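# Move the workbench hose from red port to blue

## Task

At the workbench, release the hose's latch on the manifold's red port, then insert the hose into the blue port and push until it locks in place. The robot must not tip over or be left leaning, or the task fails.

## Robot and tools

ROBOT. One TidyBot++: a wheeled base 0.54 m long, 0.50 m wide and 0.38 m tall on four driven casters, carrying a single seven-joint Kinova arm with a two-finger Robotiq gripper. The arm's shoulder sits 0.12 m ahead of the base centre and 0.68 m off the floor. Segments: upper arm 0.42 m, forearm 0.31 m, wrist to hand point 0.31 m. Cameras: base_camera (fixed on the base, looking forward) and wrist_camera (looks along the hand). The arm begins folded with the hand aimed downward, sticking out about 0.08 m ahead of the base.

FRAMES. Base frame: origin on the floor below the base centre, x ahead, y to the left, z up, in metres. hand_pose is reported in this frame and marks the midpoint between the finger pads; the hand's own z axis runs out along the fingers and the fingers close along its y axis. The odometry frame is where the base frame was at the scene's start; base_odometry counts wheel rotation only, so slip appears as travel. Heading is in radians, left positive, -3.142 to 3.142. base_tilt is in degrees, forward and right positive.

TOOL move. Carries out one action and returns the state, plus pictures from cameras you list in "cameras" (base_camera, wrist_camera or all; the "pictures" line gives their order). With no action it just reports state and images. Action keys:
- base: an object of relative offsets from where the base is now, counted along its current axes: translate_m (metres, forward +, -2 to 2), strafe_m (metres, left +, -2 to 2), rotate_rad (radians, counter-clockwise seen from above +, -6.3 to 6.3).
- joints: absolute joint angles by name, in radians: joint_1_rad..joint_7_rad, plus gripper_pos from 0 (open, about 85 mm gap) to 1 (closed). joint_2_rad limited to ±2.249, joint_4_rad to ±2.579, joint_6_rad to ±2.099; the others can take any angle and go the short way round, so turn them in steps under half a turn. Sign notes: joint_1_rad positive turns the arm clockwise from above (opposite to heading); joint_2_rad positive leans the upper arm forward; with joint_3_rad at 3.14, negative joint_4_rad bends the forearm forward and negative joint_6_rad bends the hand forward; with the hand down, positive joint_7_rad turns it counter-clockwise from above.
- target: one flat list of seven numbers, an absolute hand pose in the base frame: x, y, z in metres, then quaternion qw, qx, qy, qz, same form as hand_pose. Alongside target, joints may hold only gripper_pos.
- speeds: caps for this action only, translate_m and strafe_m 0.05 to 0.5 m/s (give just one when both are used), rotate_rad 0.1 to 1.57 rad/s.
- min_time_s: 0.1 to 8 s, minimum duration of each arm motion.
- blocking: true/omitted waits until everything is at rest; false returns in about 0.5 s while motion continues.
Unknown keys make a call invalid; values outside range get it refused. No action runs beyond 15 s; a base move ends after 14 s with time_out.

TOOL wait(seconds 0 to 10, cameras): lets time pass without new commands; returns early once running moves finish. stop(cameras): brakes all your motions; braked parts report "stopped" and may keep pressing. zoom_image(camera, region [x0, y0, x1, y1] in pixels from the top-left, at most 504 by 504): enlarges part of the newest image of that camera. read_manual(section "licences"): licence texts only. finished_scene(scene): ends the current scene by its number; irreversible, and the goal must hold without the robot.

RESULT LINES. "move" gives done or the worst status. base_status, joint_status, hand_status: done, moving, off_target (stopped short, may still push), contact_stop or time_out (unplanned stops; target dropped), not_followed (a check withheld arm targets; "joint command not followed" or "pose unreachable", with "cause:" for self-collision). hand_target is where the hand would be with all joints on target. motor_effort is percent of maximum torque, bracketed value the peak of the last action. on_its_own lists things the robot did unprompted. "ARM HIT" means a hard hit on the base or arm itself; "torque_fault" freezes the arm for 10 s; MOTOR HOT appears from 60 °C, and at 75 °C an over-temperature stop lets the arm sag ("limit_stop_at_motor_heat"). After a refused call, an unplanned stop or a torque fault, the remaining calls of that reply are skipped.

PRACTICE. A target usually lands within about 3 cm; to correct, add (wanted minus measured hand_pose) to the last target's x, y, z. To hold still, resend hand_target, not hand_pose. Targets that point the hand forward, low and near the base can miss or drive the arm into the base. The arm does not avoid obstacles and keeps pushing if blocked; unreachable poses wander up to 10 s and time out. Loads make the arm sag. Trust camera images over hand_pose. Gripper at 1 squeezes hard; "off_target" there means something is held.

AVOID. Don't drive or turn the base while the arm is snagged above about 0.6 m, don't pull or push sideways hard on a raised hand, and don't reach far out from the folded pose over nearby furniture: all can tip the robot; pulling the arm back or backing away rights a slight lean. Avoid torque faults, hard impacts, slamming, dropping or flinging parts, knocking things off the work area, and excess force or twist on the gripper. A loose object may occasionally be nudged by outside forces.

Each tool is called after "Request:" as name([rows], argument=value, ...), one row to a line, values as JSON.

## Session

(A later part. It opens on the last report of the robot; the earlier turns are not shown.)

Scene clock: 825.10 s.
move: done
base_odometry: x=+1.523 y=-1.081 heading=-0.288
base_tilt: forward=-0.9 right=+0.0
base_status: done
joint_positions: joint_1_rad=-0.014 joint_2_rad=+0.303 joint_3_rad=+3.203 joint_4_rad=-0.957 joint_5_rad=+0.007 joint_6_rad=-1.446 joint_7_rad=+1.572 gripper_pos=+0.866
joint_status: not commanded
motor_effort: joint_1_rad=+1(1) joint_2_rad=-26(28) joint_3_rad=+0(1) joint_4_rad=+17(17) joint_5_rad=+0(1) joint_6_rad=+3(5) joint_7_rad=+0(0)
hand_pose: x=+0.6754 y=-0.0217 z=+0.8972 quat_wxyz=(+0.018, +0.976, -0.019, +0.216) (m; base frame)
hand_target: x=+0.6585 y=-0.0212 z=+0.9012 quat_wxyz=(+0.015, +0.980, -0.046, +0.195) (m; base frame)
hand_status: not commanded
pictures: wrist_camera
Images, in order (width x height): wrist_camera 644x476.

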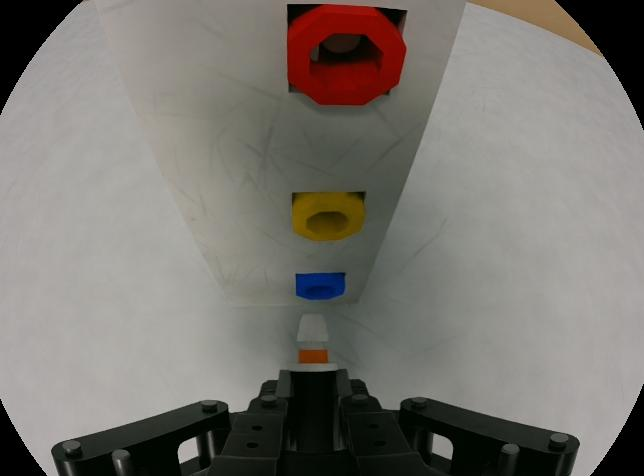

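Request:
move(base={"translate_m": 0.009, "strafe_m": -0.0028}, speeds={"translate_m": 0.05}, cameras=["wrist_camera"])

Request:
zoom_image(camera="wrist_camera", region=[252, 250, 372, 370])

Scene clock: 831.17 s.
move: done
base_odometry: x=+1.531 y=-1.086 heading=-0.288
base_tilt: forward=-0.9 right=+0.0
base_status: done
joint_positions: joint_1_rad=-0.014 joint_2_rad=+0.303 joint_3_rad=+3.203 joint_4_rad=-0.957 joint_5_rad=+0.007 joint_6_rad=-1.447 joint_7_rad=+1.572 gripper_pos=+0.866
joint_status: not commanded
motor_effort: joint_1_rad=+0(2) joint_2_rad=-25(29) joint_3_rad=+0(1) joint_4_rad=+16(17) joint_5_rad=+0(0) joint_6_rad=+4(5) joint_7_rad=+0(0)
hand_pose: x=+0.6752 y=-0.0217 z=+0.8972 quat_wxyz=(+0.018, +0.976, -0.019, +0.215) (m; base frame)
hand_target: x=+0.6585 y=-0.0212 z=+0.9012 quat_wxyz=(+0.015, +0.980, -0.046, +0.195) (m; base frame)
hand_status: not commanded
pictures: wrist_camera
Images, in order (width x height): wrist_camera 644x476.

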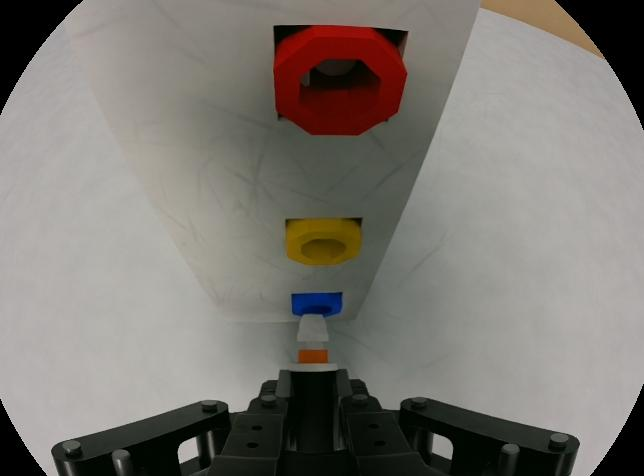

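Scaled by 4.200.

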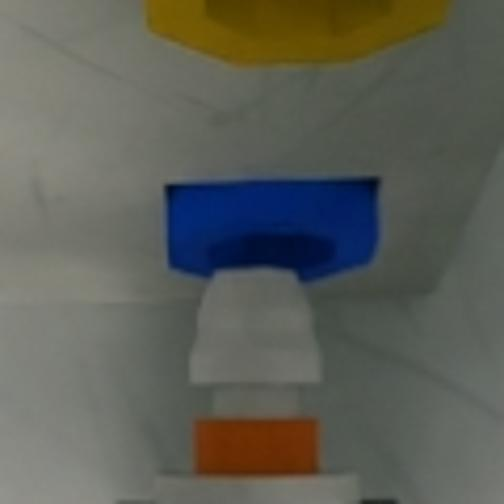

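Request:
move(base={"translate_m": 0.007, "strafe_m": -0.002}, speeds={"translate_m": 0.05}, cameras=["wrist_camera"])

Request:
zoom_image(camera="wrist_camera", region=[252, 250, 372, 370])

Scene clock: 833.83 s.
move: done
base_odometry: x=+1.537 y=-1.090 heading=-0.288
base_tilt: forward=-0.9 right=+0.0
base_status: done
joint_positions: joint_1_rad=-0.015 joint_2_rad=+0.304 joint_3_rad=+3.203 joint_4_rad=-0.956 joint_5_rad=+0.007 joint_6_rad=-1.454 joint_7_rad=+1.572 gripper_pos=+0.866
joint_status: not commanded
motor_effort: joint_1_rad=+0(2) joint_2_rad=-24(28) joint_3_rad=-1(1) joint_4_rad=+17(18) joint_5_rad=-1(1) joint_6_rad=+4(7) joint_7_rad=+0(0)
hand_pose: x=+0.6734 y=-0.0215 z=+0.8966 quat_wxyz=(+0.018, +0.977, -0.019, +0.212) (m; base frame)
hand_target: x=+0.6585 y=-0.0212 z=+0.9012 quat_wxyz=(+0.015, +0.980, -0.046, +0.195) (m; base frame)
hand_status: not commanded
pictures: wrist_camera
Images, in order (width x height): wrist_camera 644x476.

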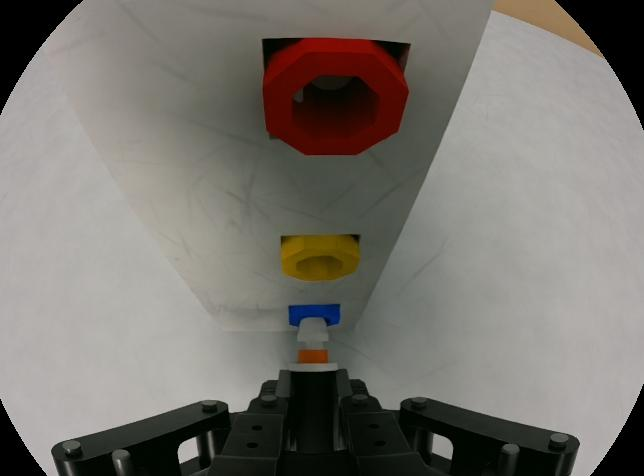

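Scaled by 4.200.

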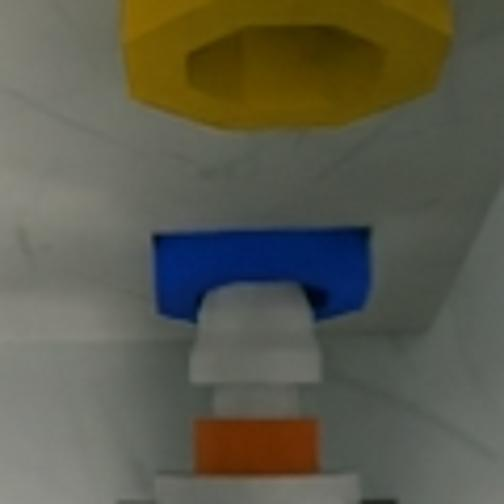

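Request:
move(base={"translate_m": 0.01, "strafe_m": -0.0015}, speeds={"translate_m": 0.05})

Request:
move(joints={"joint_2_rad": 0.385, "joint_4_rad": -0.86, "joint_6_rad": -1.27}, min_time_s=2, cameras=["wrist_camera"])

Request:
zoom_image(camera="wrist_camera", region=[252, 270, 372, 390])

Scene clock: 838.37 s.
move: done
base_odometry: x=+1.546 y=-1.094 heading=-0.288
base_tilt: forward=-0.9 right=+0.0
base_status: done
joint_positions: joint_1_rad=-0.015 joint_2_rad=+0.302 joint_3_rad=+3.203 joint_4_rad=-0.954 joint_5_rad=+0.007 joint_6_rad=-1.466 joint_7_rad=+1.572 gripper_pos=+0.866
joint_status: not commanded
motor_effort: joint_1_rad=+0(2) joint_2_rad=-25(27) joint_3_rad=+0(2) joint_4_rad=+18(18) joint_5_rad=+0(2) joint_6_rad=+5(10) joint_7_rad=+0(0)
hand_pose: x=+0.6701 y=-0.0214 z=+0.8965 quat_wxyz=(+0.017, +0.978, -0.019, +0.208) (m; base frame)
hand_target: x=+0.6585 y=-0.0212 z=+0.9012 quat_wxyz=(+0.015, +0.980, -0.046, +0.195) (m; base frame)
hand_status: not commanded
pictures: none

Scene clock: 840.67 s.
move: off_target
base_odometry: x=+1.546 y=-1.094 heading=-0.288
base_tilt: forward=-0.9 right=+0.0
base_status: not commanded
joint_positions: joint_1_rad=-0.014 joint_2_rad=+0.313 joint_3_rad=+3.203 joint_4_rad=-0.942 joint_5_rad=+0.007 joint_6_rad=-1.462 joint_7_rad=+1.572 gripper_pos=+0.866
joint_status: joint_4_rad off_target (ended at -0.942, target -0.860); joint_6_rad off_target (ended at -1.462, target -1.270); the others done
motor_effort: joint_1_rad=-1(2) joint_2_rad=-18(26) joint_3_rad=-1(2) joint_4_rad=+25(25) joint_5_rad=-2(3) joint_6_rad=+26(27) joint_7_rad=+0(1)
hand_pose: x=+0.6759 y=-0.0215 z=+0.8963 quat_wxyz=(+0.018, +0.977, -0.019, +0.211) (m; base frame)
hand_target: x=+0.7575 y=-0.0224 z=+0.9204 quat_wxyz=(+0.016, +0.950, -0.041, +0.309) (m; base frame)
hand_status: not commanded
pictures: wrist_camera
Images, in order (width x height): wrist_camera 644x476.

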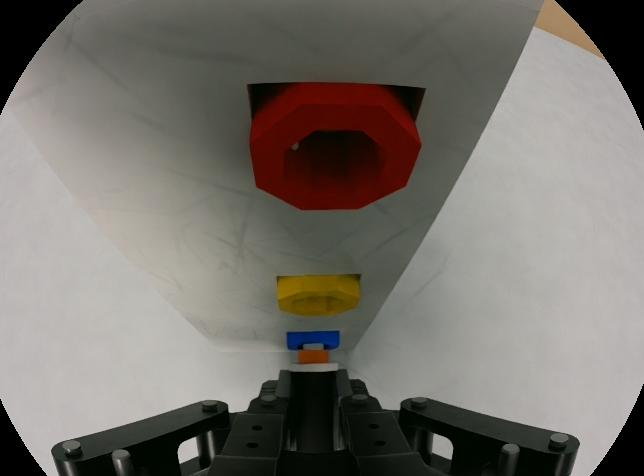

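Scaled by 4.200.

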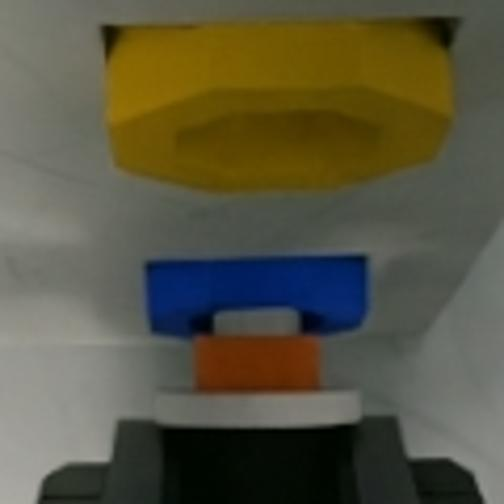

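Request:
move(base={"translate_m": 0.015}, speeds={"translate_m": 0.05}, cameras=["wrist_camera"])

Request:
zoom_image(camera="wrist_camera", region=[252, 270, 372, 390])

Scene clock: 845.10 s.
move: time_out
base_odometry: x=+1.558 y=-1.098 heading=-0.288
base_tilt: forward=-0.9 right=+0.0
base_status: translate_m time_out (by the wheels' count: +0.013 of +0.015)
joint_positions: joint_1_rad=-0.014 joint_2_rad=+0.301 joint_3_rad=+3.203 joint_4_rad=-0.948 joint_5_rad=+0.007 joint_6_rad=-1.489 joint_7_rad=+1.572 gripper_pos=+0.866
joint_status: not commanded
motor_effort: joint_1_rad=+0(2) joint_2_rad=-12(19) joint_3_rad=+0(3) joint_4_rad=+31(34) joint_5_rad=-1(4) joint_6_rad=+42(53) joint_7_rad=+0(1)
hand_pose: x=+0.6644 y=-0.0217 z=+0.8969 quat_wxyz=(+0.017, +0.979, -0.020, +0.200) (m; base frame)
hand_target: x=+0.7575 y=-0.0224 z=+0.9204 quat_wxyz=(+0.016, +0.950, -0.041, +0.309) (m; base frame)
hand_status: not commanded
pictures: wrist_camera
Images, in order (width x height): wrist_camera 644x476.

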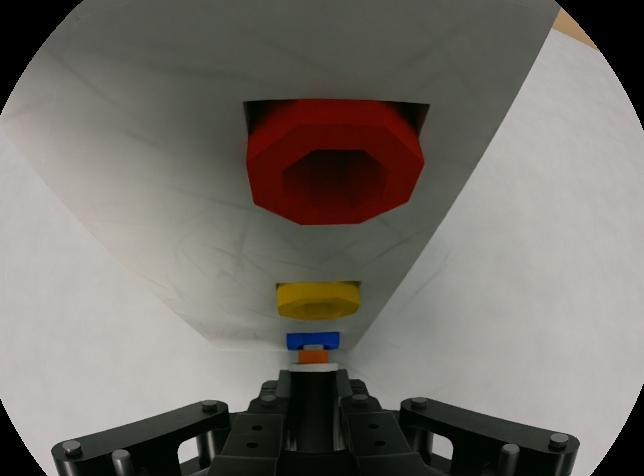

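Scaled by 4.200.

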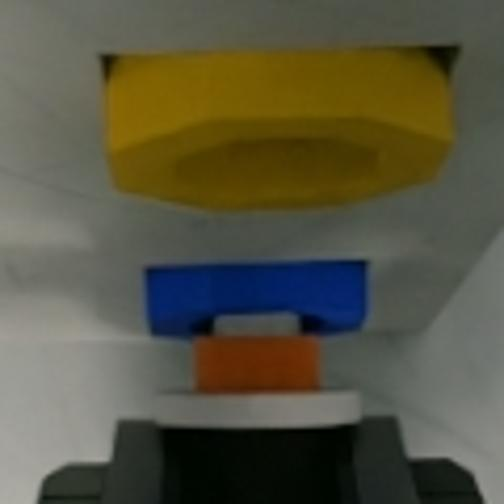

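Request:
move(base={"translate_m": -0.025}, speeds={"translate_m": 0.05})

Request:
move(base={"strafe_m": 0.05, "rotate_rad": -0.08}, speeds={"strafe_m": 0.06, "rotate_rad": 0.1}, cameras=["wrist_camera"])

Request:
zoom_image(camera="wrist_camera", region=[252, 270, 372, 390])

Scene clock: 856.80 s.
move: done
base_odometry: x=+1.534 y=-1.090 heading=-0.288
base_tilt: forward=-0.9 right=+0.0
base_status: done
joint_positions: joint_1_rad=-0.014 joint_2_rad=+0.329 joint_3_rad=+3.203 joint_4_rad=-0.930 joint_5_rad=+0.007 joint_6_rad=-1.436 joint_7_rad=+1.572 gripper_pos=+0.866
joint_status: not commanded
motor_effort: joint_1_rad=+0(2) joint_2_rad=-20(23) joint_3_rad=+0(1) joint_4_rad=+24(29) joint_5_rad=-1(2) joint_6_rad=+24(42) joint_7_rad=+0(0)
hand_pose: x=+0.6886 y=-0.0222 z=+0.8960 quat_wxyz=(+0.018, +0.975, -0.019, +0.221) (m; base frame)
hand_target: x=+0.7575 y=-0.0224 z=+0.9204 quat_wxyz=(+0.016, +0.950, -0.041, +0.309) (m; base frame)
hand_status: not commanded
pictures: none

Scene clock: 858.13 s.
move: done
base_odometry: x=+1.548 y=-1.042 heading=-0.368
base_tilt: forward=-0.9 right=+0.0
base_status: done
joint_positions: joint_1_rad=-0.024 joint_2_rad=+0.335 joint_3_rad=+3.199 joint_4_rad=-0.923 joint_5_rad=+0.009 joint_6_rad=-1.430 joint_7_rad=+1.572 gripper_pos=+0.866
joint_status: not commanded
motor_effort: joint_1_rad=+0(7) joint_2_rad=-24(25) joint_3_rad=+0(5) joint_4_rad=+22(23) joint_5_rad=-1(5) joint_6_rad=+16(23) joint_7_rad=+0(1)
hand_pose: x=+0.6932 y=-0.0149 z=+0.8960 quat_wxyz=(+0.017, +0.974, -0.013, +0.225) (m; base frame)
hand_target: x=+0.7575 y=-0.0224 z=+0.9204 quat_wxyz=(+0.016, +0.950, -0.041, +0.309) (m; base frame)
hand_status: not commanded
pictures: wrist_camera
Images, in order (width x height): wrist_camera 644x476.

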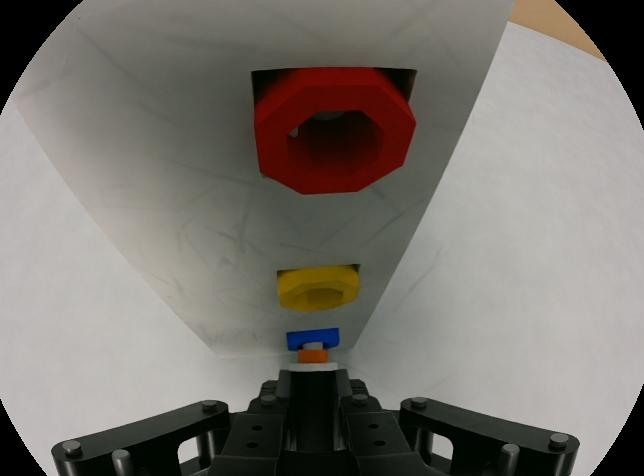

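Scaled by 4.200.

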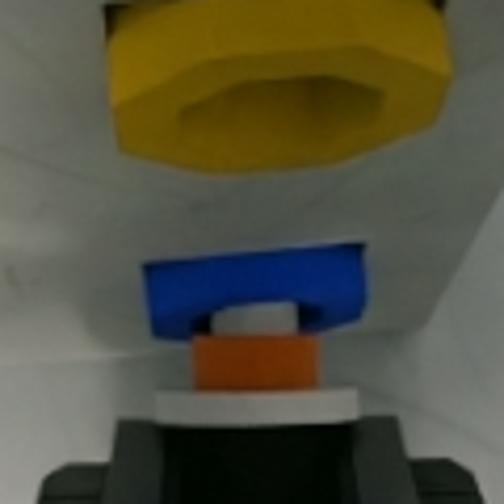

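Request:
move(base={"translate_m": 0.025}, speeds={"translate_m": 0.05}, blocking=false)

Request:
wait(seconds=1, cameras=["wrist_camera"])

Request:
zoom_image(camera="wrist_camera", region=[252, 270, 372, 390])

Scene clock: 861.43 s.
move: moving
base_odometry: x=+1.567 y=-1.050 heading=-0.368
base_tilt: forward=-1.0 right=+0.0
base_status: translate_m moving
joint_positions: joint_1_rad=-0.022 joint_2_rad=+0.317 joint_3_rad=+3.199 joint_4_rad=-0.937 joint_5_rad=+0.009 joint_6_rad=-1.462 joint_7_rad=+1.572 gripper_pos=+0.866
joint_status: not commanded
motor_effort: joint_1_rad=-1(2) joint_2_rad=-11(25) joint_3_rad=-1(1) joint_4_rad=+33(33) joint_5_rad=-2(2) joint_6_rad=+49(49) joint_7_rad=+0(1)
hand_pose: x=+0.6776 y=-0.0161 z=+0.8962 quat_wxyz=(+0.017, +0.977, -0.014, +0.211) (m; base frame)
hand_target: x=+0.7575 y=-0.0224 z=+0.9204 quat_wxyz=(+0.016, +0.950, -0.041, +0.309) (m; base frame)
hand_status: not commanded
pictures: none

Scene clock: 862.43 s.
earlier move: moving
base_odometry: x=+1.570 y=-1.051 heading=-0.368
base_tilt: forward=-1.0 right=+0.0
base_status: translate_m moving
joint_positions: joint_1_rad=-0.022 joint_2_rad=+0.311 joint_3_rad=+3.199 joint_4_rad=-0.943 joint_5_rad=+0.009 joint_6_rad=-1.465 joint_7_rad=+1.572 gripper_pos=+0.866
joint_status: not commanded
motor_effort: joint_1_rad=+0(2) joint_2_rad=-12(25) joint_3_rad=+0(1) joint_4_rad=+34(34) joint_5_rad=-2(2) joint_6_rad=+48(51) joint_7_rad=+0(1)
hand_pose: x=+0.6745 y=-0.0161 z=+0.8964 quat_wxyz=(+0.017, +0.978, -0.014, +0.210) (m; base frame)
hand_target: x=+0.7575 y=-0.0224 z=+0.9204 quat_wxyz=(+0.016, +0.950, -0.041, +0.309) (m; base frame)
hand_status: not commanded
wait: 1.00 s; no rest
pictures: wrist_camera
Images, in order (width x height): wrist_camera 644x476.

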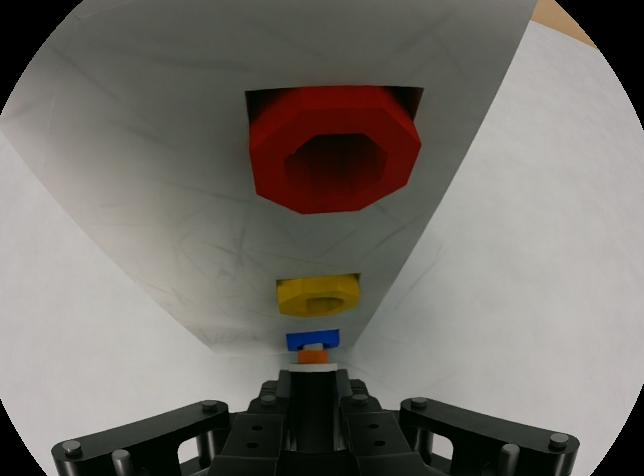

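Scaled by 4.200.

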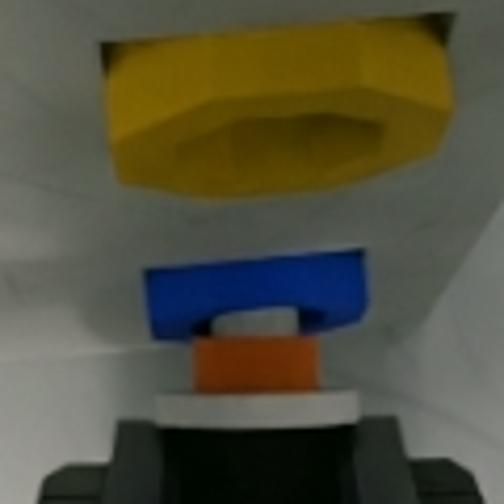

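Request:
move(base={"translate_m": -0.16}, speeds={"translate_m": 0.1})

Request:
move(joints={"joint_6_rad": -0.55, "joint_4_rad": -1.35, "joint_2_rad": 0.3}, cameras=["wrist_camera"])

Request:
zoom_image(camera="wrist_camera", region=[222, 60, 402, 240])

Scene clock: 870.17 s.
earlier move: time_out
move: done
base_odometry: x=+1.420 y=-0.993 heading=-0.367
base_tilt: forward=-0.9 right=+0.0
base_status: earlier translate_m time_out (by the wheels' count: +0.023 of +0.025); translate_m done
joint_positions: joint_1_rad=-0.022 joint_2_rad=+0.365 joint_3_rad=+3.199 joint_4_rad=-0.859 joint_5_rad=+0.009 joint_6_rad=-1.308 joint_7_rad=+1.572 gripper_pos=+0.866
joint_status: not commanded
on_its_own: joint_4_rad moved +0.083 to your old target -0.860; joint_6_rad moved +0.157 to your old target -1.270
motor_effort: joint_1_rad=+0(5) joint_2_rad=-27(53) joint_3_rad=+0(3) joint_4_rad=+17(28) joint_5_rad=+0(3) joint_6_rad=+5(39) joint_7_rad=+0(1)
hand_pose: x=+0.7432 y=-0.0160 z=+0.9263 quat_wxyz=(+0.019, +0.954, -0.012, +0.300) (m; base frame)
hand_target: x=+0.7575 y=-0.0224 z=+0.9204 quat_wxyz=(+0.016, +0.950, -0.041, +0.309) (m; base frame)
hand_status: not commanded
pictures: none

not run: a stop that you did not command came earlier in this reply.

Scaled by 2.800.
This view is cut from an older image: the scene may have changed since it was taken.

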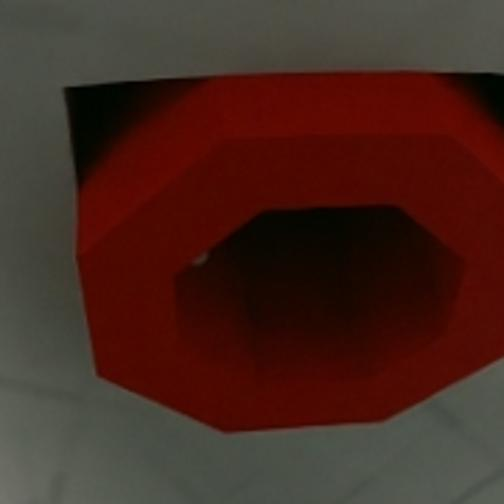

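Request:
move(joints={"joint_6_rad":-0.55,"joint_4_rad":-1.35,"joint_2_rad":0.3}, cameras=["wrist_camera"])

Scene clock: 887.53 s.
move: done
base_odometry: x=+1.420 y=-0.993 heading=-0.367
base_tilt: forward=-0.9 right=+0.0
base_status: not commanded
joint_positions: joint_1_rad=-0.022 joint_2_rad=+0.283 joint_3_rad=+3.199 joint_4_rad=-1.302 joint_5_rad=+0.009 joint_6_rad=-0.627 joint_7_rad=+1.572 gripper_pos=+0.866
joint_status: all done
motor_effort: joint_1_rad=+0(1) joint_2_rad=-19(28) joint_3_rad=+0(0) joint_4_rad=+15(18) joint_5_rad=-1(1) joint_6_rad=+6(7) joint_7_rad=+0(0)
hand_pose: x=+0.8006 y=-0.0194 z=+0.8952 quat_wxyz=(+0.019, +0.894, -0.009, +0.448) (m; base frame)
hand_target: x=+0.8085 y=-0.0251 z=+0.8758 quat_wxyz=(+0.011, +0.890, -0.034, +0.454) (m; base frame)
hand_status: not commanded
pictures: wrist_camera
Images, in order (width x height): wrist_camera 644x476.

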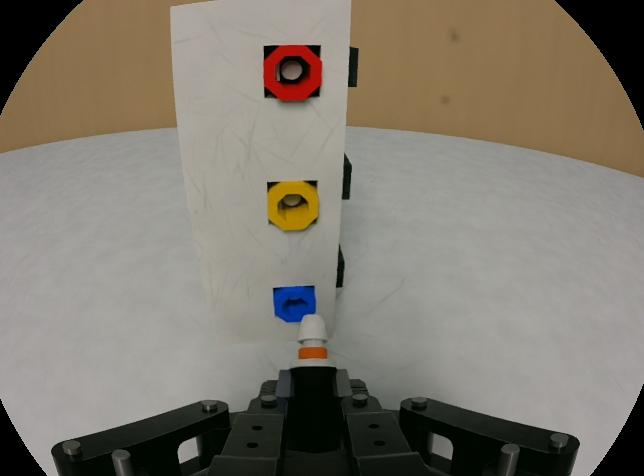

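Request:
zoom_image(camera="wrist_camera", region=[260, 30, 370, 110])

Request:
zoom_image(camera="wrist_camera", region=[240, 170, 350, 250])

Request:
zoom_image(camera="wrist_camera", region=[240, 270, 380, 372])

Scaled by 4.582.

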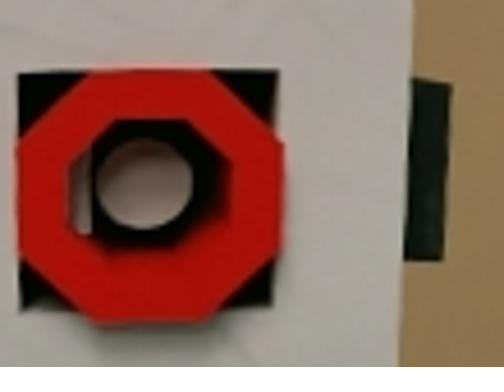

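Scaled by 4.582.

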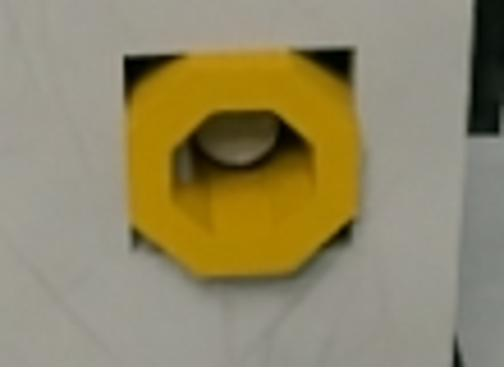

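Scaled by 3.600.

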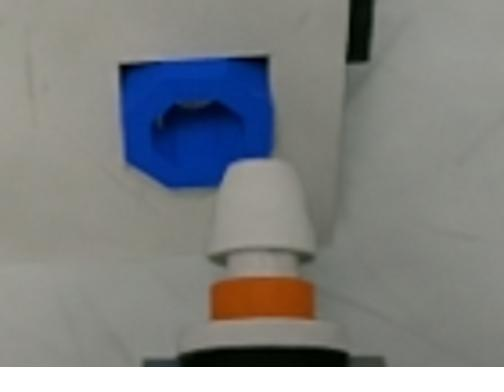

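Request:
move(joints={"joint_2_rad":0.339,"joint_4_rad":-0.85,"joint_6_rad":-1.50})

Request:
move(joints={"joint_2_rad":0.305,"joint_4_rad":-1.03,"joint_6_rad":-1.35}, min_time_s=2, cameras=["wrist_camera"])

Scene clock: 931.17 s.
move: done
base_odometry: x=+1.420 y=-0.993 heading=-0.367
base_tilt: forward=-0.9 right=+0.0
base_status: not commanded
joint_positions: joint_1_rad=-0.022 joint_2_rad=+0.299 joint_3_rad=+3.199 joint_4_rad=-0.879 joint_5_rad=+0.009 joint_6_rad=-1.419 joint_7_rad=+1.572 gripper_pos=+0.866
joint_status: all done
motor_effort: joint_1_rad=+0(1) joint_2_rad=-25(28) joint_3_rad=+0(0) joint_4_rad=+16(20) joint_5_rad=+0(1) joint_6_rad=+5(8) joint_7_rad=+0(0)
hand_pose: x=+0.6949 y=-0.0159 z=+0.9385 quat_wxyz=(+0.017, +0.963, -0.013, +0.269) (m; base frame)
hand_target: x=+0.6869 y=-0.0211 z=+0.9159 quat_wxyz=(+0.016, +0.973, -0.045, +0.225) (m; base frame)
hand_status: not commanded
pictures: none

Scene clock: 933.43 s.
move: done
base_odometry: x=+1.420 y=-0.993 heading=-0.367
base_tilt: forward=-0.9 right=+0.0
base_status: not commanded
joint_positions: joint_1_rad=-0.022 joint_2_rad=+0.298 joint_3_rad=+3.199 joint_4_rad=-1.001 joint_5_rad=+0.009 joint_6_rad=-1.416 joint_7_rad=+1.572 gripper_pos=+0.866
joint_status: all done
motor_effort: joint_1_rad=+1(1) joint_2_rad=-23(26) joint_3_rad=+0(0) joint_4_rad=+15(18) joint_5_rad=+0(0) joint_6_rad=+3(6) joint_7_rad=+0(0)
hand_pose: x=+0.6747 y=-0.0162 z=+0.8851 quat_wxyz=(+0.016, +0.977, -0.014, +0.212) (m; base frame)
hand_target: x=+0.6883 y=-0.0226 z=+0.8773 quat_wxyz=(+0.015, +0.973, -0.044, +0.227) (m; base frame)
hand_status: not commanded
pictures: wrist_camera
Images, in order (width x height): wrist_camera 644x476.

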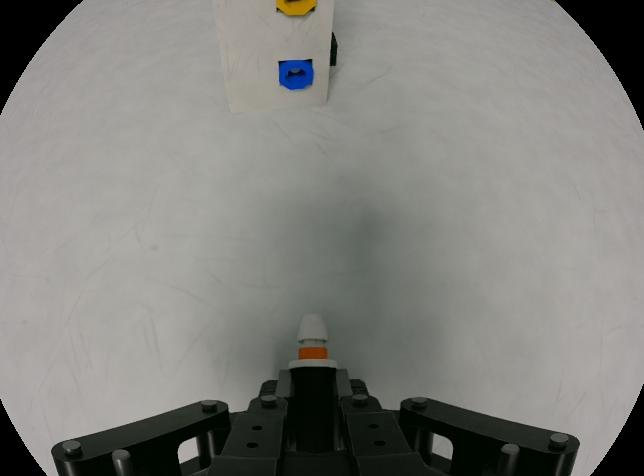

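Request:
move(joints={"joint_2_rad":0.305,"joint_4_rad":-1.05,"joint_6_rad":-1.27})

Request:
move(joints={"gripper_pos":0.65}, cameras=["wrist_camera"])

Scene clock: 964.70 s.
move: done
base_odometry: x=+1.420 y=-0.993 heading=-0.367
base_tilt: forward=-0.9 right=+0.0
base_status: not commanded
joint_positions: joint_1_rad=-0.022 joint_2_rad=+0.298 joint_3_rad=+3.199 joint_4_rad=-1.025 joint_5_rad=+0.009 joint_6_rad=-1.337 joint_7_rad=+1.572 gripper_pos=+0.866
joint_status: all done
motor_effort: joint_1_rad=+0(1) joint_2_rad=-25(26) joint_3_rad=+0(0) joint_4_rad=+16(16) joint_5_rad=+0(0) joint_6_rad=+4(5) joint_7_rad=+0(0)
hand_pose: x=+0.6919 y=-0.0167 z=+0.8851 quat_wxyz=(+0.017, +0.971, -0.013, +0.238) (m; base frame)
hand_target: x=+0.7063 y=-0.0231 z=+0.8799 quat_wxyz=(+0.015, +0.966, -0.043, +0.256) (m; base frame)
hand_status: not commanded
pictures: none

Scene clock: 965.43 s.
move: done
base_odometry: x=+1.420 y=-0.993 heading=-0.367
base_tilt: forward=-0.9 right=+0.0
base_status: not commanded
joint_positions: joint_1_rad=-0.022 joint_2_rad=+0.298 joint_3_rad=+3.199 joint_4_rad=-1.026 joint_5_rad=+0.009 joint_6_rad=-1.337 joint_7_rad=+1.572 gripper_pos=+0.650
joint_status: all done
motor_effort: joint_1_rad=+0(1) joint_2_rad=-24(25) joint_3_rad=+0(0) joint_4_rad=+17(17) joint_5_rad=+0(0) joint_6_rad=+4(5) joint_7_rad=+0(0)
hand_pose: x=+0.6919 y=-0.0167 z=+0.8849 quat_wxyz=(+0.017, +0.971, -0.013, +0.238) (m; base frame)
hand_target: x=+0.7063 y=-0.0231 z=+0.8799 quat_wxyz=(+0.015, +0.966, -0.043, +0.256) (m; base frame)
hand_status: not commanded
pictures: wrist_camera
Images, in order (width x height): wrist_camera 644x476.

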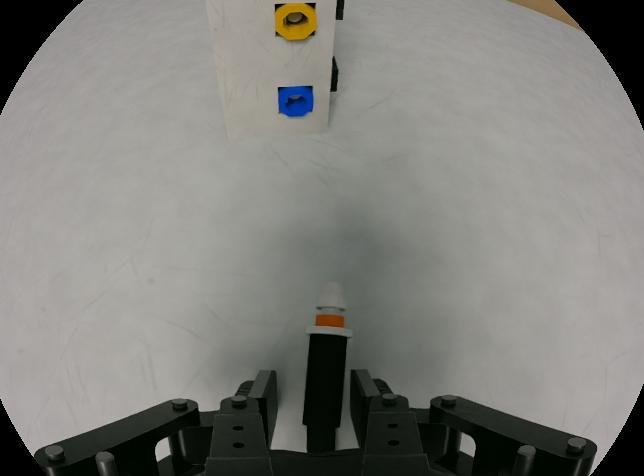

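Request:
move(joints={"joint_2_rad":0.25,"joint_4_rad":-1.2,"joint_6_rad":-0.75}, base={"strafe_m":-0.005})

Request:
move(joints={"joint_2_rad":0.125,"joint_4_rad":-1.39,"joint_6_rad":-0.95}, min_time_s=2, cameras=["wrist_camera"])

Scene clock: 976.37 s.
move: done
base_odometry: x=+1.418 y=-0.998 heading=-0.368
base_tilt: forward=-0.9 right=+0.0
base_status: done
joint_positions: joint_1_rad=-0.020 joint_2_rad=+0.284 joint_3_rad=+3.199 joint_4_rad=-1.173 joint_5_rad=+0.009 joint_6_rad=-0.834 joint_7_rad=+1.572 gripper_pos=+0.650
joint_status: all done
motor_effort: joint_1_rad=+0(4) joint_2_rad=-26(27) joint_3_rad=+0(2) joint_4_rad=+18(19) joint_5_rad=+0(1) joint_6_rad=+6(7) joint_7_rad=+0(0)
hand_pose: x=+0.7835 y=-0.0207 z=+0.9163 quat_wxyz=(+0.019, +0.911, -0.011, +0.412) (m; base frame)
hand_target: x=+0.7869 y=-0.0252 z=+0.9443 quat_wxyz=(+0.011, +0.890, -0.036, +0.454) (m; base frame)
hand_status: not commanded
pictures: none

Scene clock: 978.67 s.
move: done
base_odometry: x=+1.418 y=-0.998 heading=-0.368
base_tilt: forward=-0.9 right=+0.0
base_status: not commanded
joint_positions: joint_1_rad=-0.020 joint_2_rad=+0.156 joint_3_rad=+3.199 joint_4_rad=-1.364 joint_5_rad=+0.009 joint_6_rad=-0.870 joint_7_rad=+1.572 gripper_pos=+0.650
joint_status: all done
motor_effort: joint_1_rad=+0(1) joint_2_rad=-22(27) joint_3_rad=+0(0) joint_4_rad=+18(21) joint_5_rad=+0(0) joint_6_rad=+6(8) joint_7_rad=+0(0)
hand_pose: x=+0.7113 y=-0.0211 z=+0.8860 quat_wxyz=(+0.015, +0.930, -0.014, +0.367) (m; base frame)
hand_target: x=+0.6803 y=-0.0247 z=+0.8742 quat_wxyz=(+0.009, +0.942, -0.042, +0.332) (m; base frame)
hand_status: not commanded
pictures: wrist_camera
Images, in order (width x height): wrist_camera 644x476.

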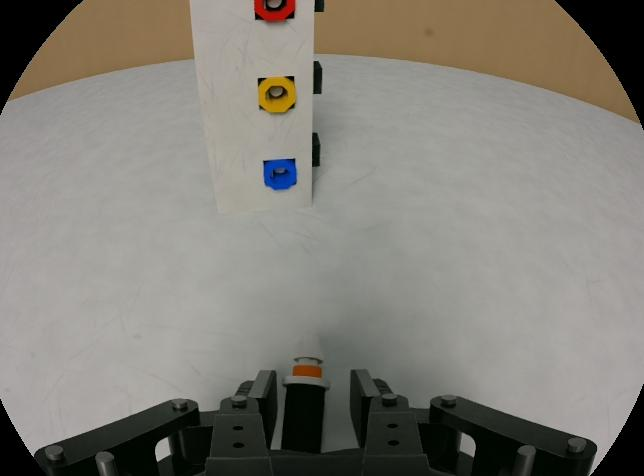

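Request:
move(joints={"joint_4_rad":-1.40}, base={"translate_m":-0.008,"strafe_m":0.003}, cameras=["wrist_camera"])

Scene clock: 983.63 s.
move: done
base_odometry: x=+1.411 y=-0.992 heading=-0.367
base_tilt: forward=-0.9 right=+0.0
base_status: done
joint_positions: joint_1_rad=-0.019 joint_2_rad=+0.148 joint_3_rad=+3.199 joint_4_rad=-1.376 joint_5_rad=+0.009 joint_6_rad=-0.872 joint_7_rad=+1.572 gripper_pos=+0.650
joint_status: all done
motor_effort: joint_1_rad=+0(2) joint_2_rad=-22(24) joint_3_rad=+0(2) joint_4_rad=+18(19) joint_5_rad=+0(1) joint_6_rad=+6(7) joint_7_rad=+0(0)
hand_pose: x=+0.7067 y=-0.0212 z=+0.8841 quat_wxyz=(+0.015, +0.931, -0.014, +0.364) (m; base frame)
hand_target: x=+0.6780 y=-0.0246 z=+0.8691 quat_wxyz=(+0.009, +0.944, -0.042, +0.327) (m; base frame)
hand_status: not commanded
pictures: wrist_camera
Images, in order (width x height): wrist_camera 644x476.

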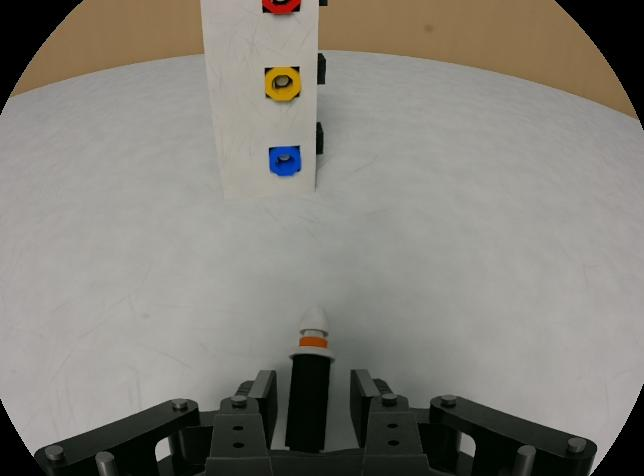

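Request:
move(joints={"joint_4_rad":-1.412})

Request:
move(joints={"gripper_pos":1.0}, cameras=["wrist_camera"])

Scene clock: 987.47 s.
move: done
base_odometry: x=+1.411 y=-0.992 heading=-0.367
base_tilt: forward=-0.9 right=+0.0
base_status: not commanded
joint_positions: joint_1_rad=-0.019 joint_2_rad=+0.146 joint_3_rad=+3.199 joint_4_rad=-1.382 joint_5_rad=+0.009 joint_6_rad=-0.872 joint_7_rad=+1.572 gripper_pos=+0.650
joint_status: all done
motor_effort: joint_1_rad=+0(1) joint_2_rad=-20(22) joint_3_rad=+0(0) joint_4_rad=+17(19) joint_5_rad=+0(0) joint_6_rad=+5(6) joint_7_rad=+0(0)
hand_pose: x=+0.7048 y=-0.0212 z=+0.8818 quat_wxyz=(+0.015, +0.932, -0.014, +0.362) (m; base frame)
hand_target: x=+0.6752 y=-0.0246 z=+0.8630 quat_wxyz=(+0.009, +0.946, -0.042, +0.322) (m; base frame)
hand_status: not commanded
pictures: none

Scene clock: 988.20 s.
move: off_target
base_odometry: x=+1.411 y=-0.992 heading=-0.367
base_tilt: forward=-0.9 right=+0.0
base_status: not commanded
joint_positions: joint_1_rad=-0.019 joint_2_rad=+0.145 joint_3_rad=+3.199 joint_4_rad=-1.382 joint_5_rad=+0.009 joint_6_rad=-0.872 joint_7_rad=+1.572 gripper_pos=+0.866
joint_status: gripper_pos off_target (ended at +0.866, target +1.000)
motor_effort: joint_1_rad=+0(1) joint_2_rad=-21(21) joint_3_rad=+0(1) joint_4_rad=+17(17) joint_5_rad=+0(0) joint_6_rad=+6(6) joint_7_rad=+0(0)
hand_pose: x=+0.7045 y=-0.0212 z=+0.8826 quat_wxyz=(+0.015, +0.932, -0.014, +0.363) (m; base frame)
hand_target: x=+0.6752 y=-0.0246 z=+0.8630 quat_wxyz=(+0.009, +0.946, -0.042, +0.322) (m; base frame)
hand_status: not commanded
pictures: wrist_camera
Images, in order (width x height): wrist_camera 644x476.

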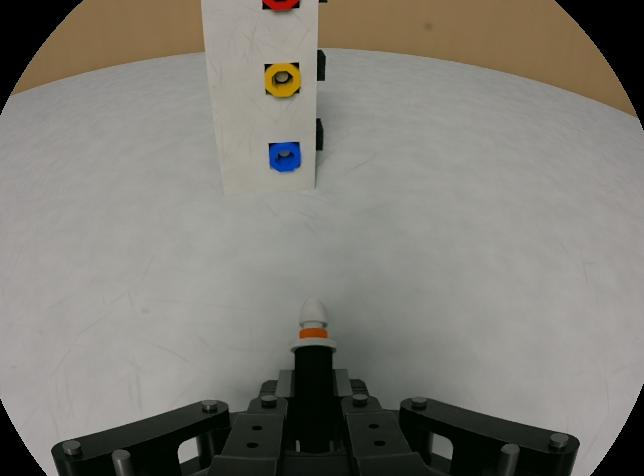

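Request:
move(joints={"joint_2_rad":0.185,"joint_4_rad":-1.247,"joint_6_rad":-1.09}, min_time_s=2)

Request:
move(base={"rotate_rad":0.075,"strafe_m":-0.05}, cameras=["wrist_camera"])

Scene clock: 995.33 s.
move: done
base_odometry: x=+1.411 y=-0.992 heading=-0.367
base_tilt: forward=-0.9 right=+0.0
base_status: not commanded
joint_positions: joint_1_rad=-0.019 joint_2_rad=+0.147 joint_3_rad=+3.199 joint_4_rad=-1.276 joint_5_rad=+0.009 joint_6_rad=-1.008 joint_7_rad=+1.572 gripper_pos=+0.866
joint_status: all done
motor_effort: joint_1_rad=+1(1) joint_2_rad=-22(22) joint_3_rad=+0(0) joint_4_rad=+18(19) joint_5_rad=+0(0) joint_6_rad=+7(8) joint_7_rad=+0(0)
hand_pose: x=+0.6947 y=-0.0208 z=+0.9084 quat_wxyz=(+0.015, +0.937, -0.015, +0.348) (m; base frame)
hand_target: x=+0.6886 y=-0.0243 z=+0.8856 quat_wxyz=(+0.011, +0.951, -0.043, +0.305) (m; base frame)
hand_status: not commanded
pictures: none

Scene clock: 996.27 s.
move: done
base_odometry: x=+1.393 y=-1.039 heading=-0.292
base_tilt: forward=-0.9 right=+0.0
base_status: done
joint_positions: joint_1_rad=-0.014 joint_2_rad=+0.148 joint_3_rad=+3.199 joint_4_rad=-1.276 joint_5_rad=+0.009 joint_6_rad=-1.009 joint_7_rad=+1.572 gripper_pos=+0.866
joint_status: not commanded
motor_effort: joint_1_rad=+0(4) joint_2_rad=-21(23) joint_3_rad=+0(3) joint_4_rad=+18(19) joint_5_rad=+0(1) joint_6_rad=+7(7) joint_7_rad=+0(0)
hand_pose: x=+0.6948 y=-0.0234 z=+0.9074 quat_wxyz=(+0.016, +0.938, -0.017, +0.347) (m; base frame)
hand_target: x=+0.6886 y=-0.0243 z=+0.8856 quat_wxyz=(+0.011, +0.951, -0.043, +0.305) (m; base frame)
hand_status: not commanded
pictures: wrist_camera
Images, in order (width x height): wrist_camera 644x476.

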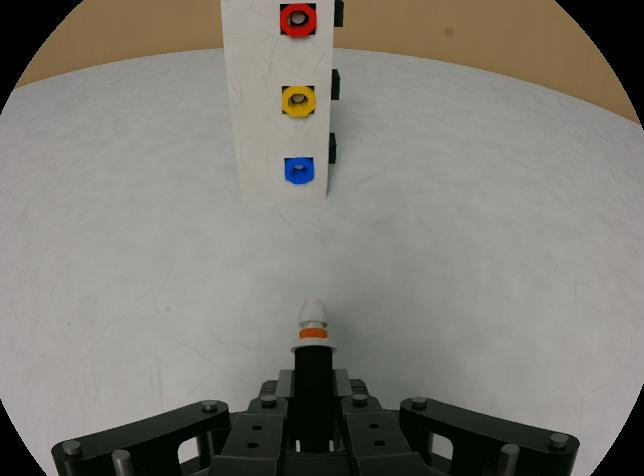

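Request:
move(joints={"joint_2_rad":0.212}, base={"translate_m":0.09}, speeds={"translate_m":0.15}, cameras=["wrist_camera"])

Scene clock: 1002.90 s.
move: done
base_odometry: x=+1.480 y=-1.065 heading=-0.292
base_tilt: forward=-0.9 right=+0.0
base_status: done
joint_positions: joint_1_rad=-0.014 joint_2_rad=+0.184 joint_3_rad=+3.199 joint_4_rad=-1.274 joint_5_rad=+0.009 joint_6_rad=-1.012 joint_7_rad=+1.572 gripper_pos=+0.866
joint_status: all done
motor_effort: joint_1_rad=+1(1) joint_2_rad=-23(25) joint_3_rad=+0(1) joint_4_rad=+18(19) joint_5_rad=+0(0) joint_6_rad=+5(7) joint_7_rad=+0(0)
hand_pose: x=+0.7022 y=-0.0233 z=+0.8873 quat_wxyz=(+0.016, +0.944, -0.017, +0.329) (m; base frame)
hand_target: x=+0.6939 y=-0.0242 z=+0.8701 quat_wxyz=(+0.012, +0.955, -0.042, +0.292) (m; base frame)
hand_status: not commanded
pictures: wrist_camera
Images, in order (width x height): wrist_camera 644x476.

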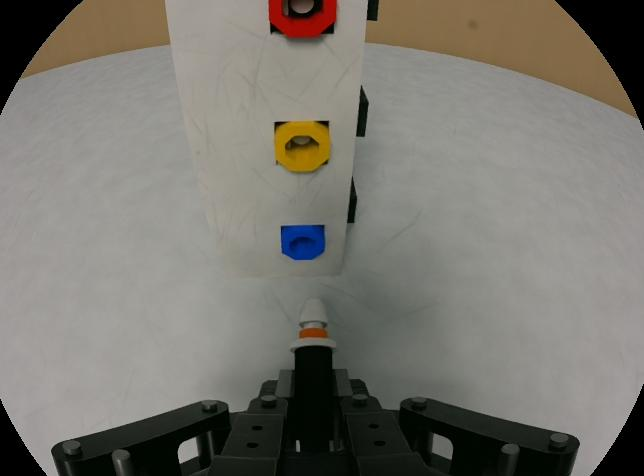

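Request:
move(joints={"joint_2_rad":0.143}, base={"translate_m":0.02,"strafe_m":0.003}, speeds={"translate_m":0.1}, cameras=["wrist_camera"])

Scene clock: 1007.57 s.
move: done
base_odometry: x=+1.500 y=-1.068 heading=-0.292
base_tilt: forward=-0.9 right=+0.0
base_status: done
joint_positions: joint_1_rad=-0.014 joint_2_rad=+0.173 joint_3_rad=+3.199 joint_4_rad=-1.273 joint_5_rad=+0.009 joint_6_rad=-1.014 joint_7_rad=+1.572 gripper_pos=+0.866
joint_status: all done
motor_effort: joint_1_rad=+0(2) joint_2_rad=-22(25) joint_3_rad=+0(1) joint_4_rad=+18(19) joint_5_rad=+0(1) joint_6_rad=+5(7) joint_7_rad=+0(0)
hand_pose: x=+0.6995 y=-0.0233 z=+0.8939 quat_wxyz=(+0.016, +0.942, -0.017, +0.334) (m; base frame)
hand_target: x=+0.6795 y=-0.0245 z=+0.9093 quat_wxyz=(+0.010, +0.945, -0.043, +0.325) (m; base frame)
hand_status: not commanded
pictures: wrist_camera
Images, in order (width x height): wrist_camera 644x476.

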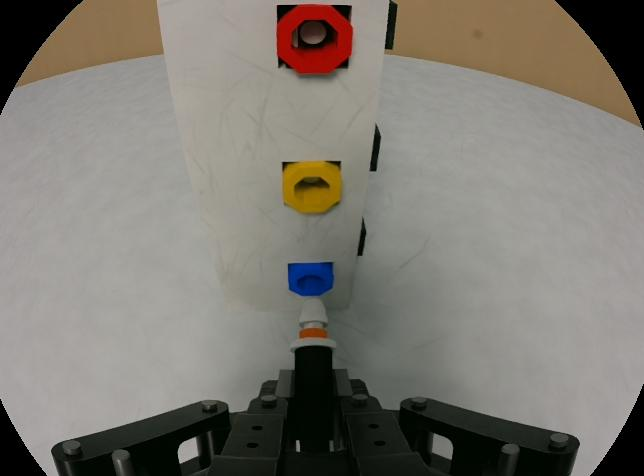

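Request:
zoom_image(camera="wrist_camera", region=[260, 250, 370, 350])

Request:
zoom_image(camera="wrist_camera", region=[260, 0, 370, 90])

Scaled by 4.582.

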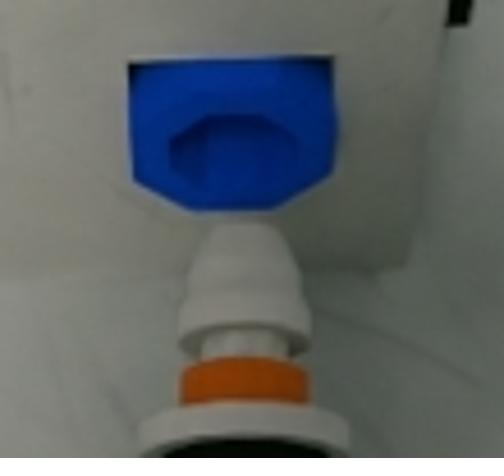

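Scaled by 4.582.

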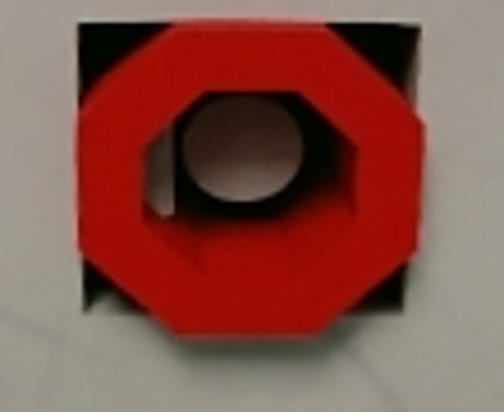

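Request:
move(base={"translate_m":0.007,"strafe_m":0.0015}, speeds={"translate_m":0.05}, cameras=["wrist_camera"])

Request:
zoom_image(camera="wrist_camera", region=[260, 250, 370, 350])

Scene clock: 1020.63 s.
move: done
base_odometry: x=+1.507 y=-1.069 heading=-0.293
base_tilt: forward=-0.9 right=+0.0
base_status: done
joint_positions: joint_1_rad=-0.014 joint_2_rad=+0.168 joint_3_rad=+3.199 joint_4_rad=-1.273 joint_5_rad=+0.009 joint_6_rad=-1.014 joint_7_rad=+1.572 gripper_pos=+0.866
joint_status: not commanded
motor_effort: joint_1_rad=+0(2) joint_2_rad=-22(26) joint_3_rad=+0(1) joint_4_rad=+18(18) joint_5_rad=+0(1) joint_6_rad=+7(7) joint_7_rad=+0(0)
hand_pose: x=+0.6986 y=-0.0233 z=+0.8964 quat_wxyz=(+0.016, +0.942, -0.017, +0.336) (m; base frame)
hand_target: x=+0.6795 y=-0.0245 z=+0.9093 quat_wxyz=(+0.010, +0.945, -0.043, +0.325) (m; base frame)
hand_status: not commanded
pictures: wrist_camera
Images, in order (width x height): wrist_camera 644x476.

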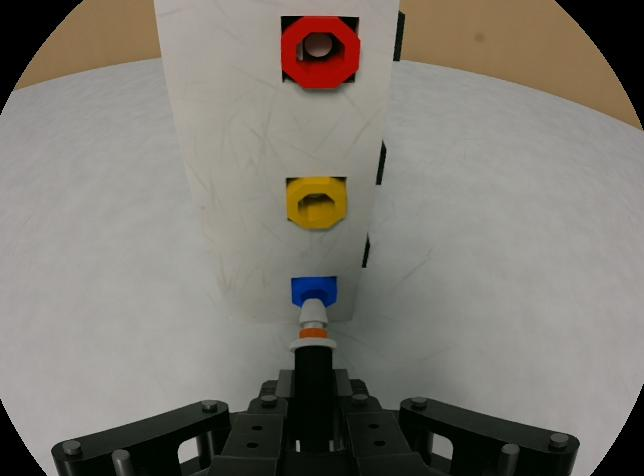

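Scaled by 4.582.

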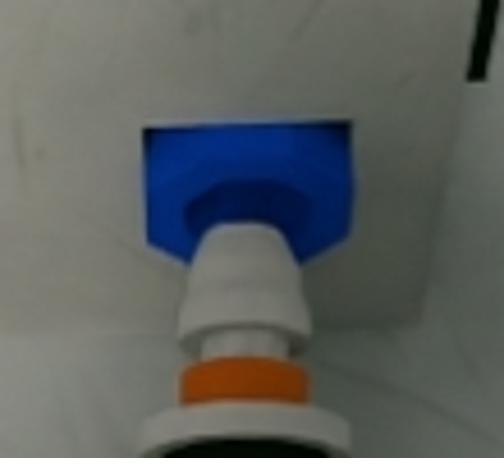

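Request:
move(base={"translate_m":0.006}, speeds={"translate_m":0.05}, cameras=["wrist_camera"])

Request:
zoom_image(camera="wrist_camera", region=[260, 250, 370, 350])

Scene clock: 1023.40 s.
move: done
base_odometry: x=+1.513 y=-1.070 heading=-0.292
base_tilt: forward=-0.9 right=+0.0
base_status: done
joint_positions: joint_1_rad=-0.014 joint_2_rad=+0.166 joint_3_rad=+3.199 joint_4_rad=-1.272 joint_5_rad=+0.009 joint_6_rad=-1.020 joint_7_rad=+1.572 gripper_pos=+0.866
joint_status: not commanded
motor_effort: joint_1_rad=+1(1) joint_2_rad=-22(24) joint_3_rad=+0(1) joint_4_rad=+18(21) joint_5_rad=+0(1) joint_6_rad=+6(10) joint_7_rad=+0(0)
hand_pose: x=+0.6967 y=-0.0233 z=+0.8967 quat_wxyz=(+0.016, +0.942, -0.017, +0.335) (m; base frame)
hand_target: x=+0.6795 y=-0.0245 z=+0.9093 quat_wxyz=(+0.010, +0.945, -0.043, +0.325) (m; base frame)
hand_status: not commanded
pictures: wrist_camera
Images, in order (width x height): wrist_camera 644x476.

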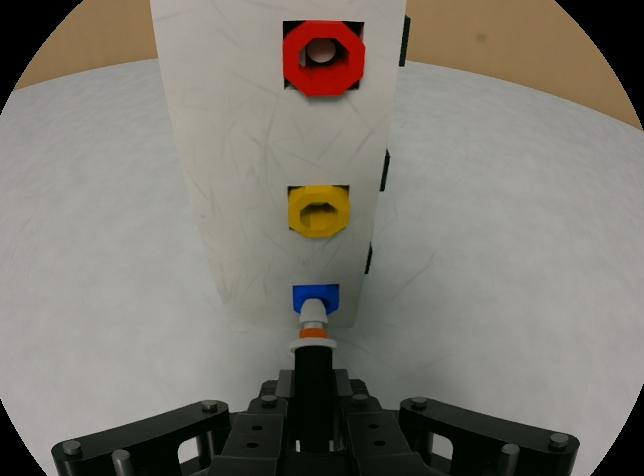

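Scaled by 4.582.

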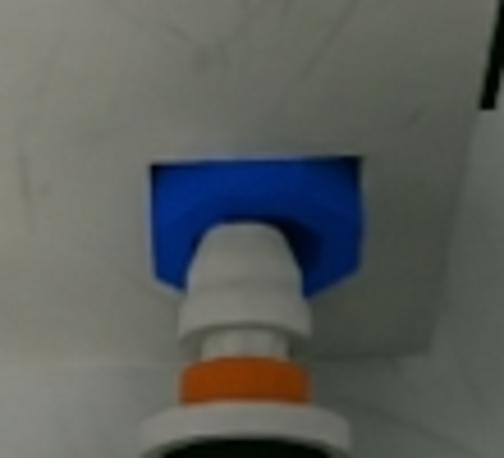

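Request:
move(base={"translate_m":0.002,"strafe_m":-0.001}, speeds={"translate_m":0.05}, cameras=["wrist_camera"])

Request:
zoom_image(camera="wrist_camera", region=[260, 250, 370, 350])

Scene clock: 1029.03 s.
move: done
base_odometry: x=+1.515 y=-1.072 heading=-0.292
base_tilt: forward=-0.9 right=+0.0
base_status: done
joint_positions: joint_1_rad=-0.014 joint_2_rad=+0.165 joint_3_rad=+3.199 joint_4_rad=-1.272 joint_5_rad=+0.009 joint_6_rad=-1.025 joint_7_rad=+1.572 gripper_pos=+0.866
joint_status: not commanded
motor_effort: joint_1_rad=+0(3) joint_2_rad=-23(24) joint_3_rad=-1(3) joint_4_rad=+18(20) joint_5_rad=+0(2) joint_6_rad=+6(11) joint_7_rad=+0(0)
hand_pose: x=+0.6956 y=-0.0234 z=+0.8967 quat_wxyz=(+0.016, +0.943, -0.017, +0.333) (m; base frame)
hand_target: x=+0.6795 y=-0.0245 z=+0.9093 quat_wxyz=(+0.010, +0.945, -0.043, +0.325) (m; base frame)
hand_status: not commanded
pictures: wrist_camera
Images, in order (width x height): wrist_camera 644x476.

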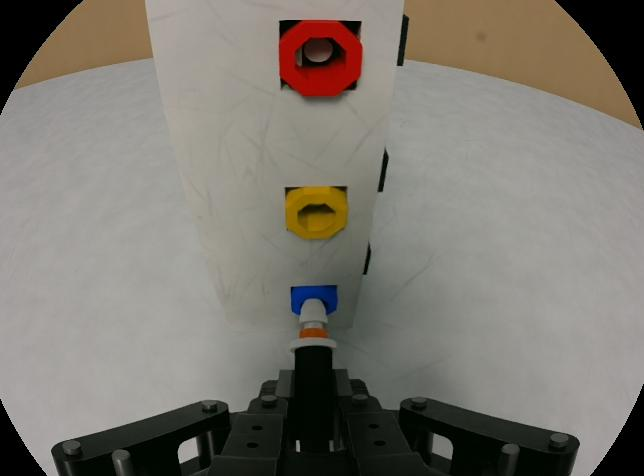

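Scaled by 4.582.

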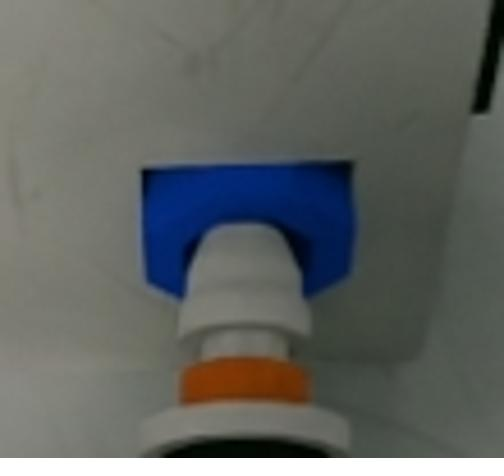

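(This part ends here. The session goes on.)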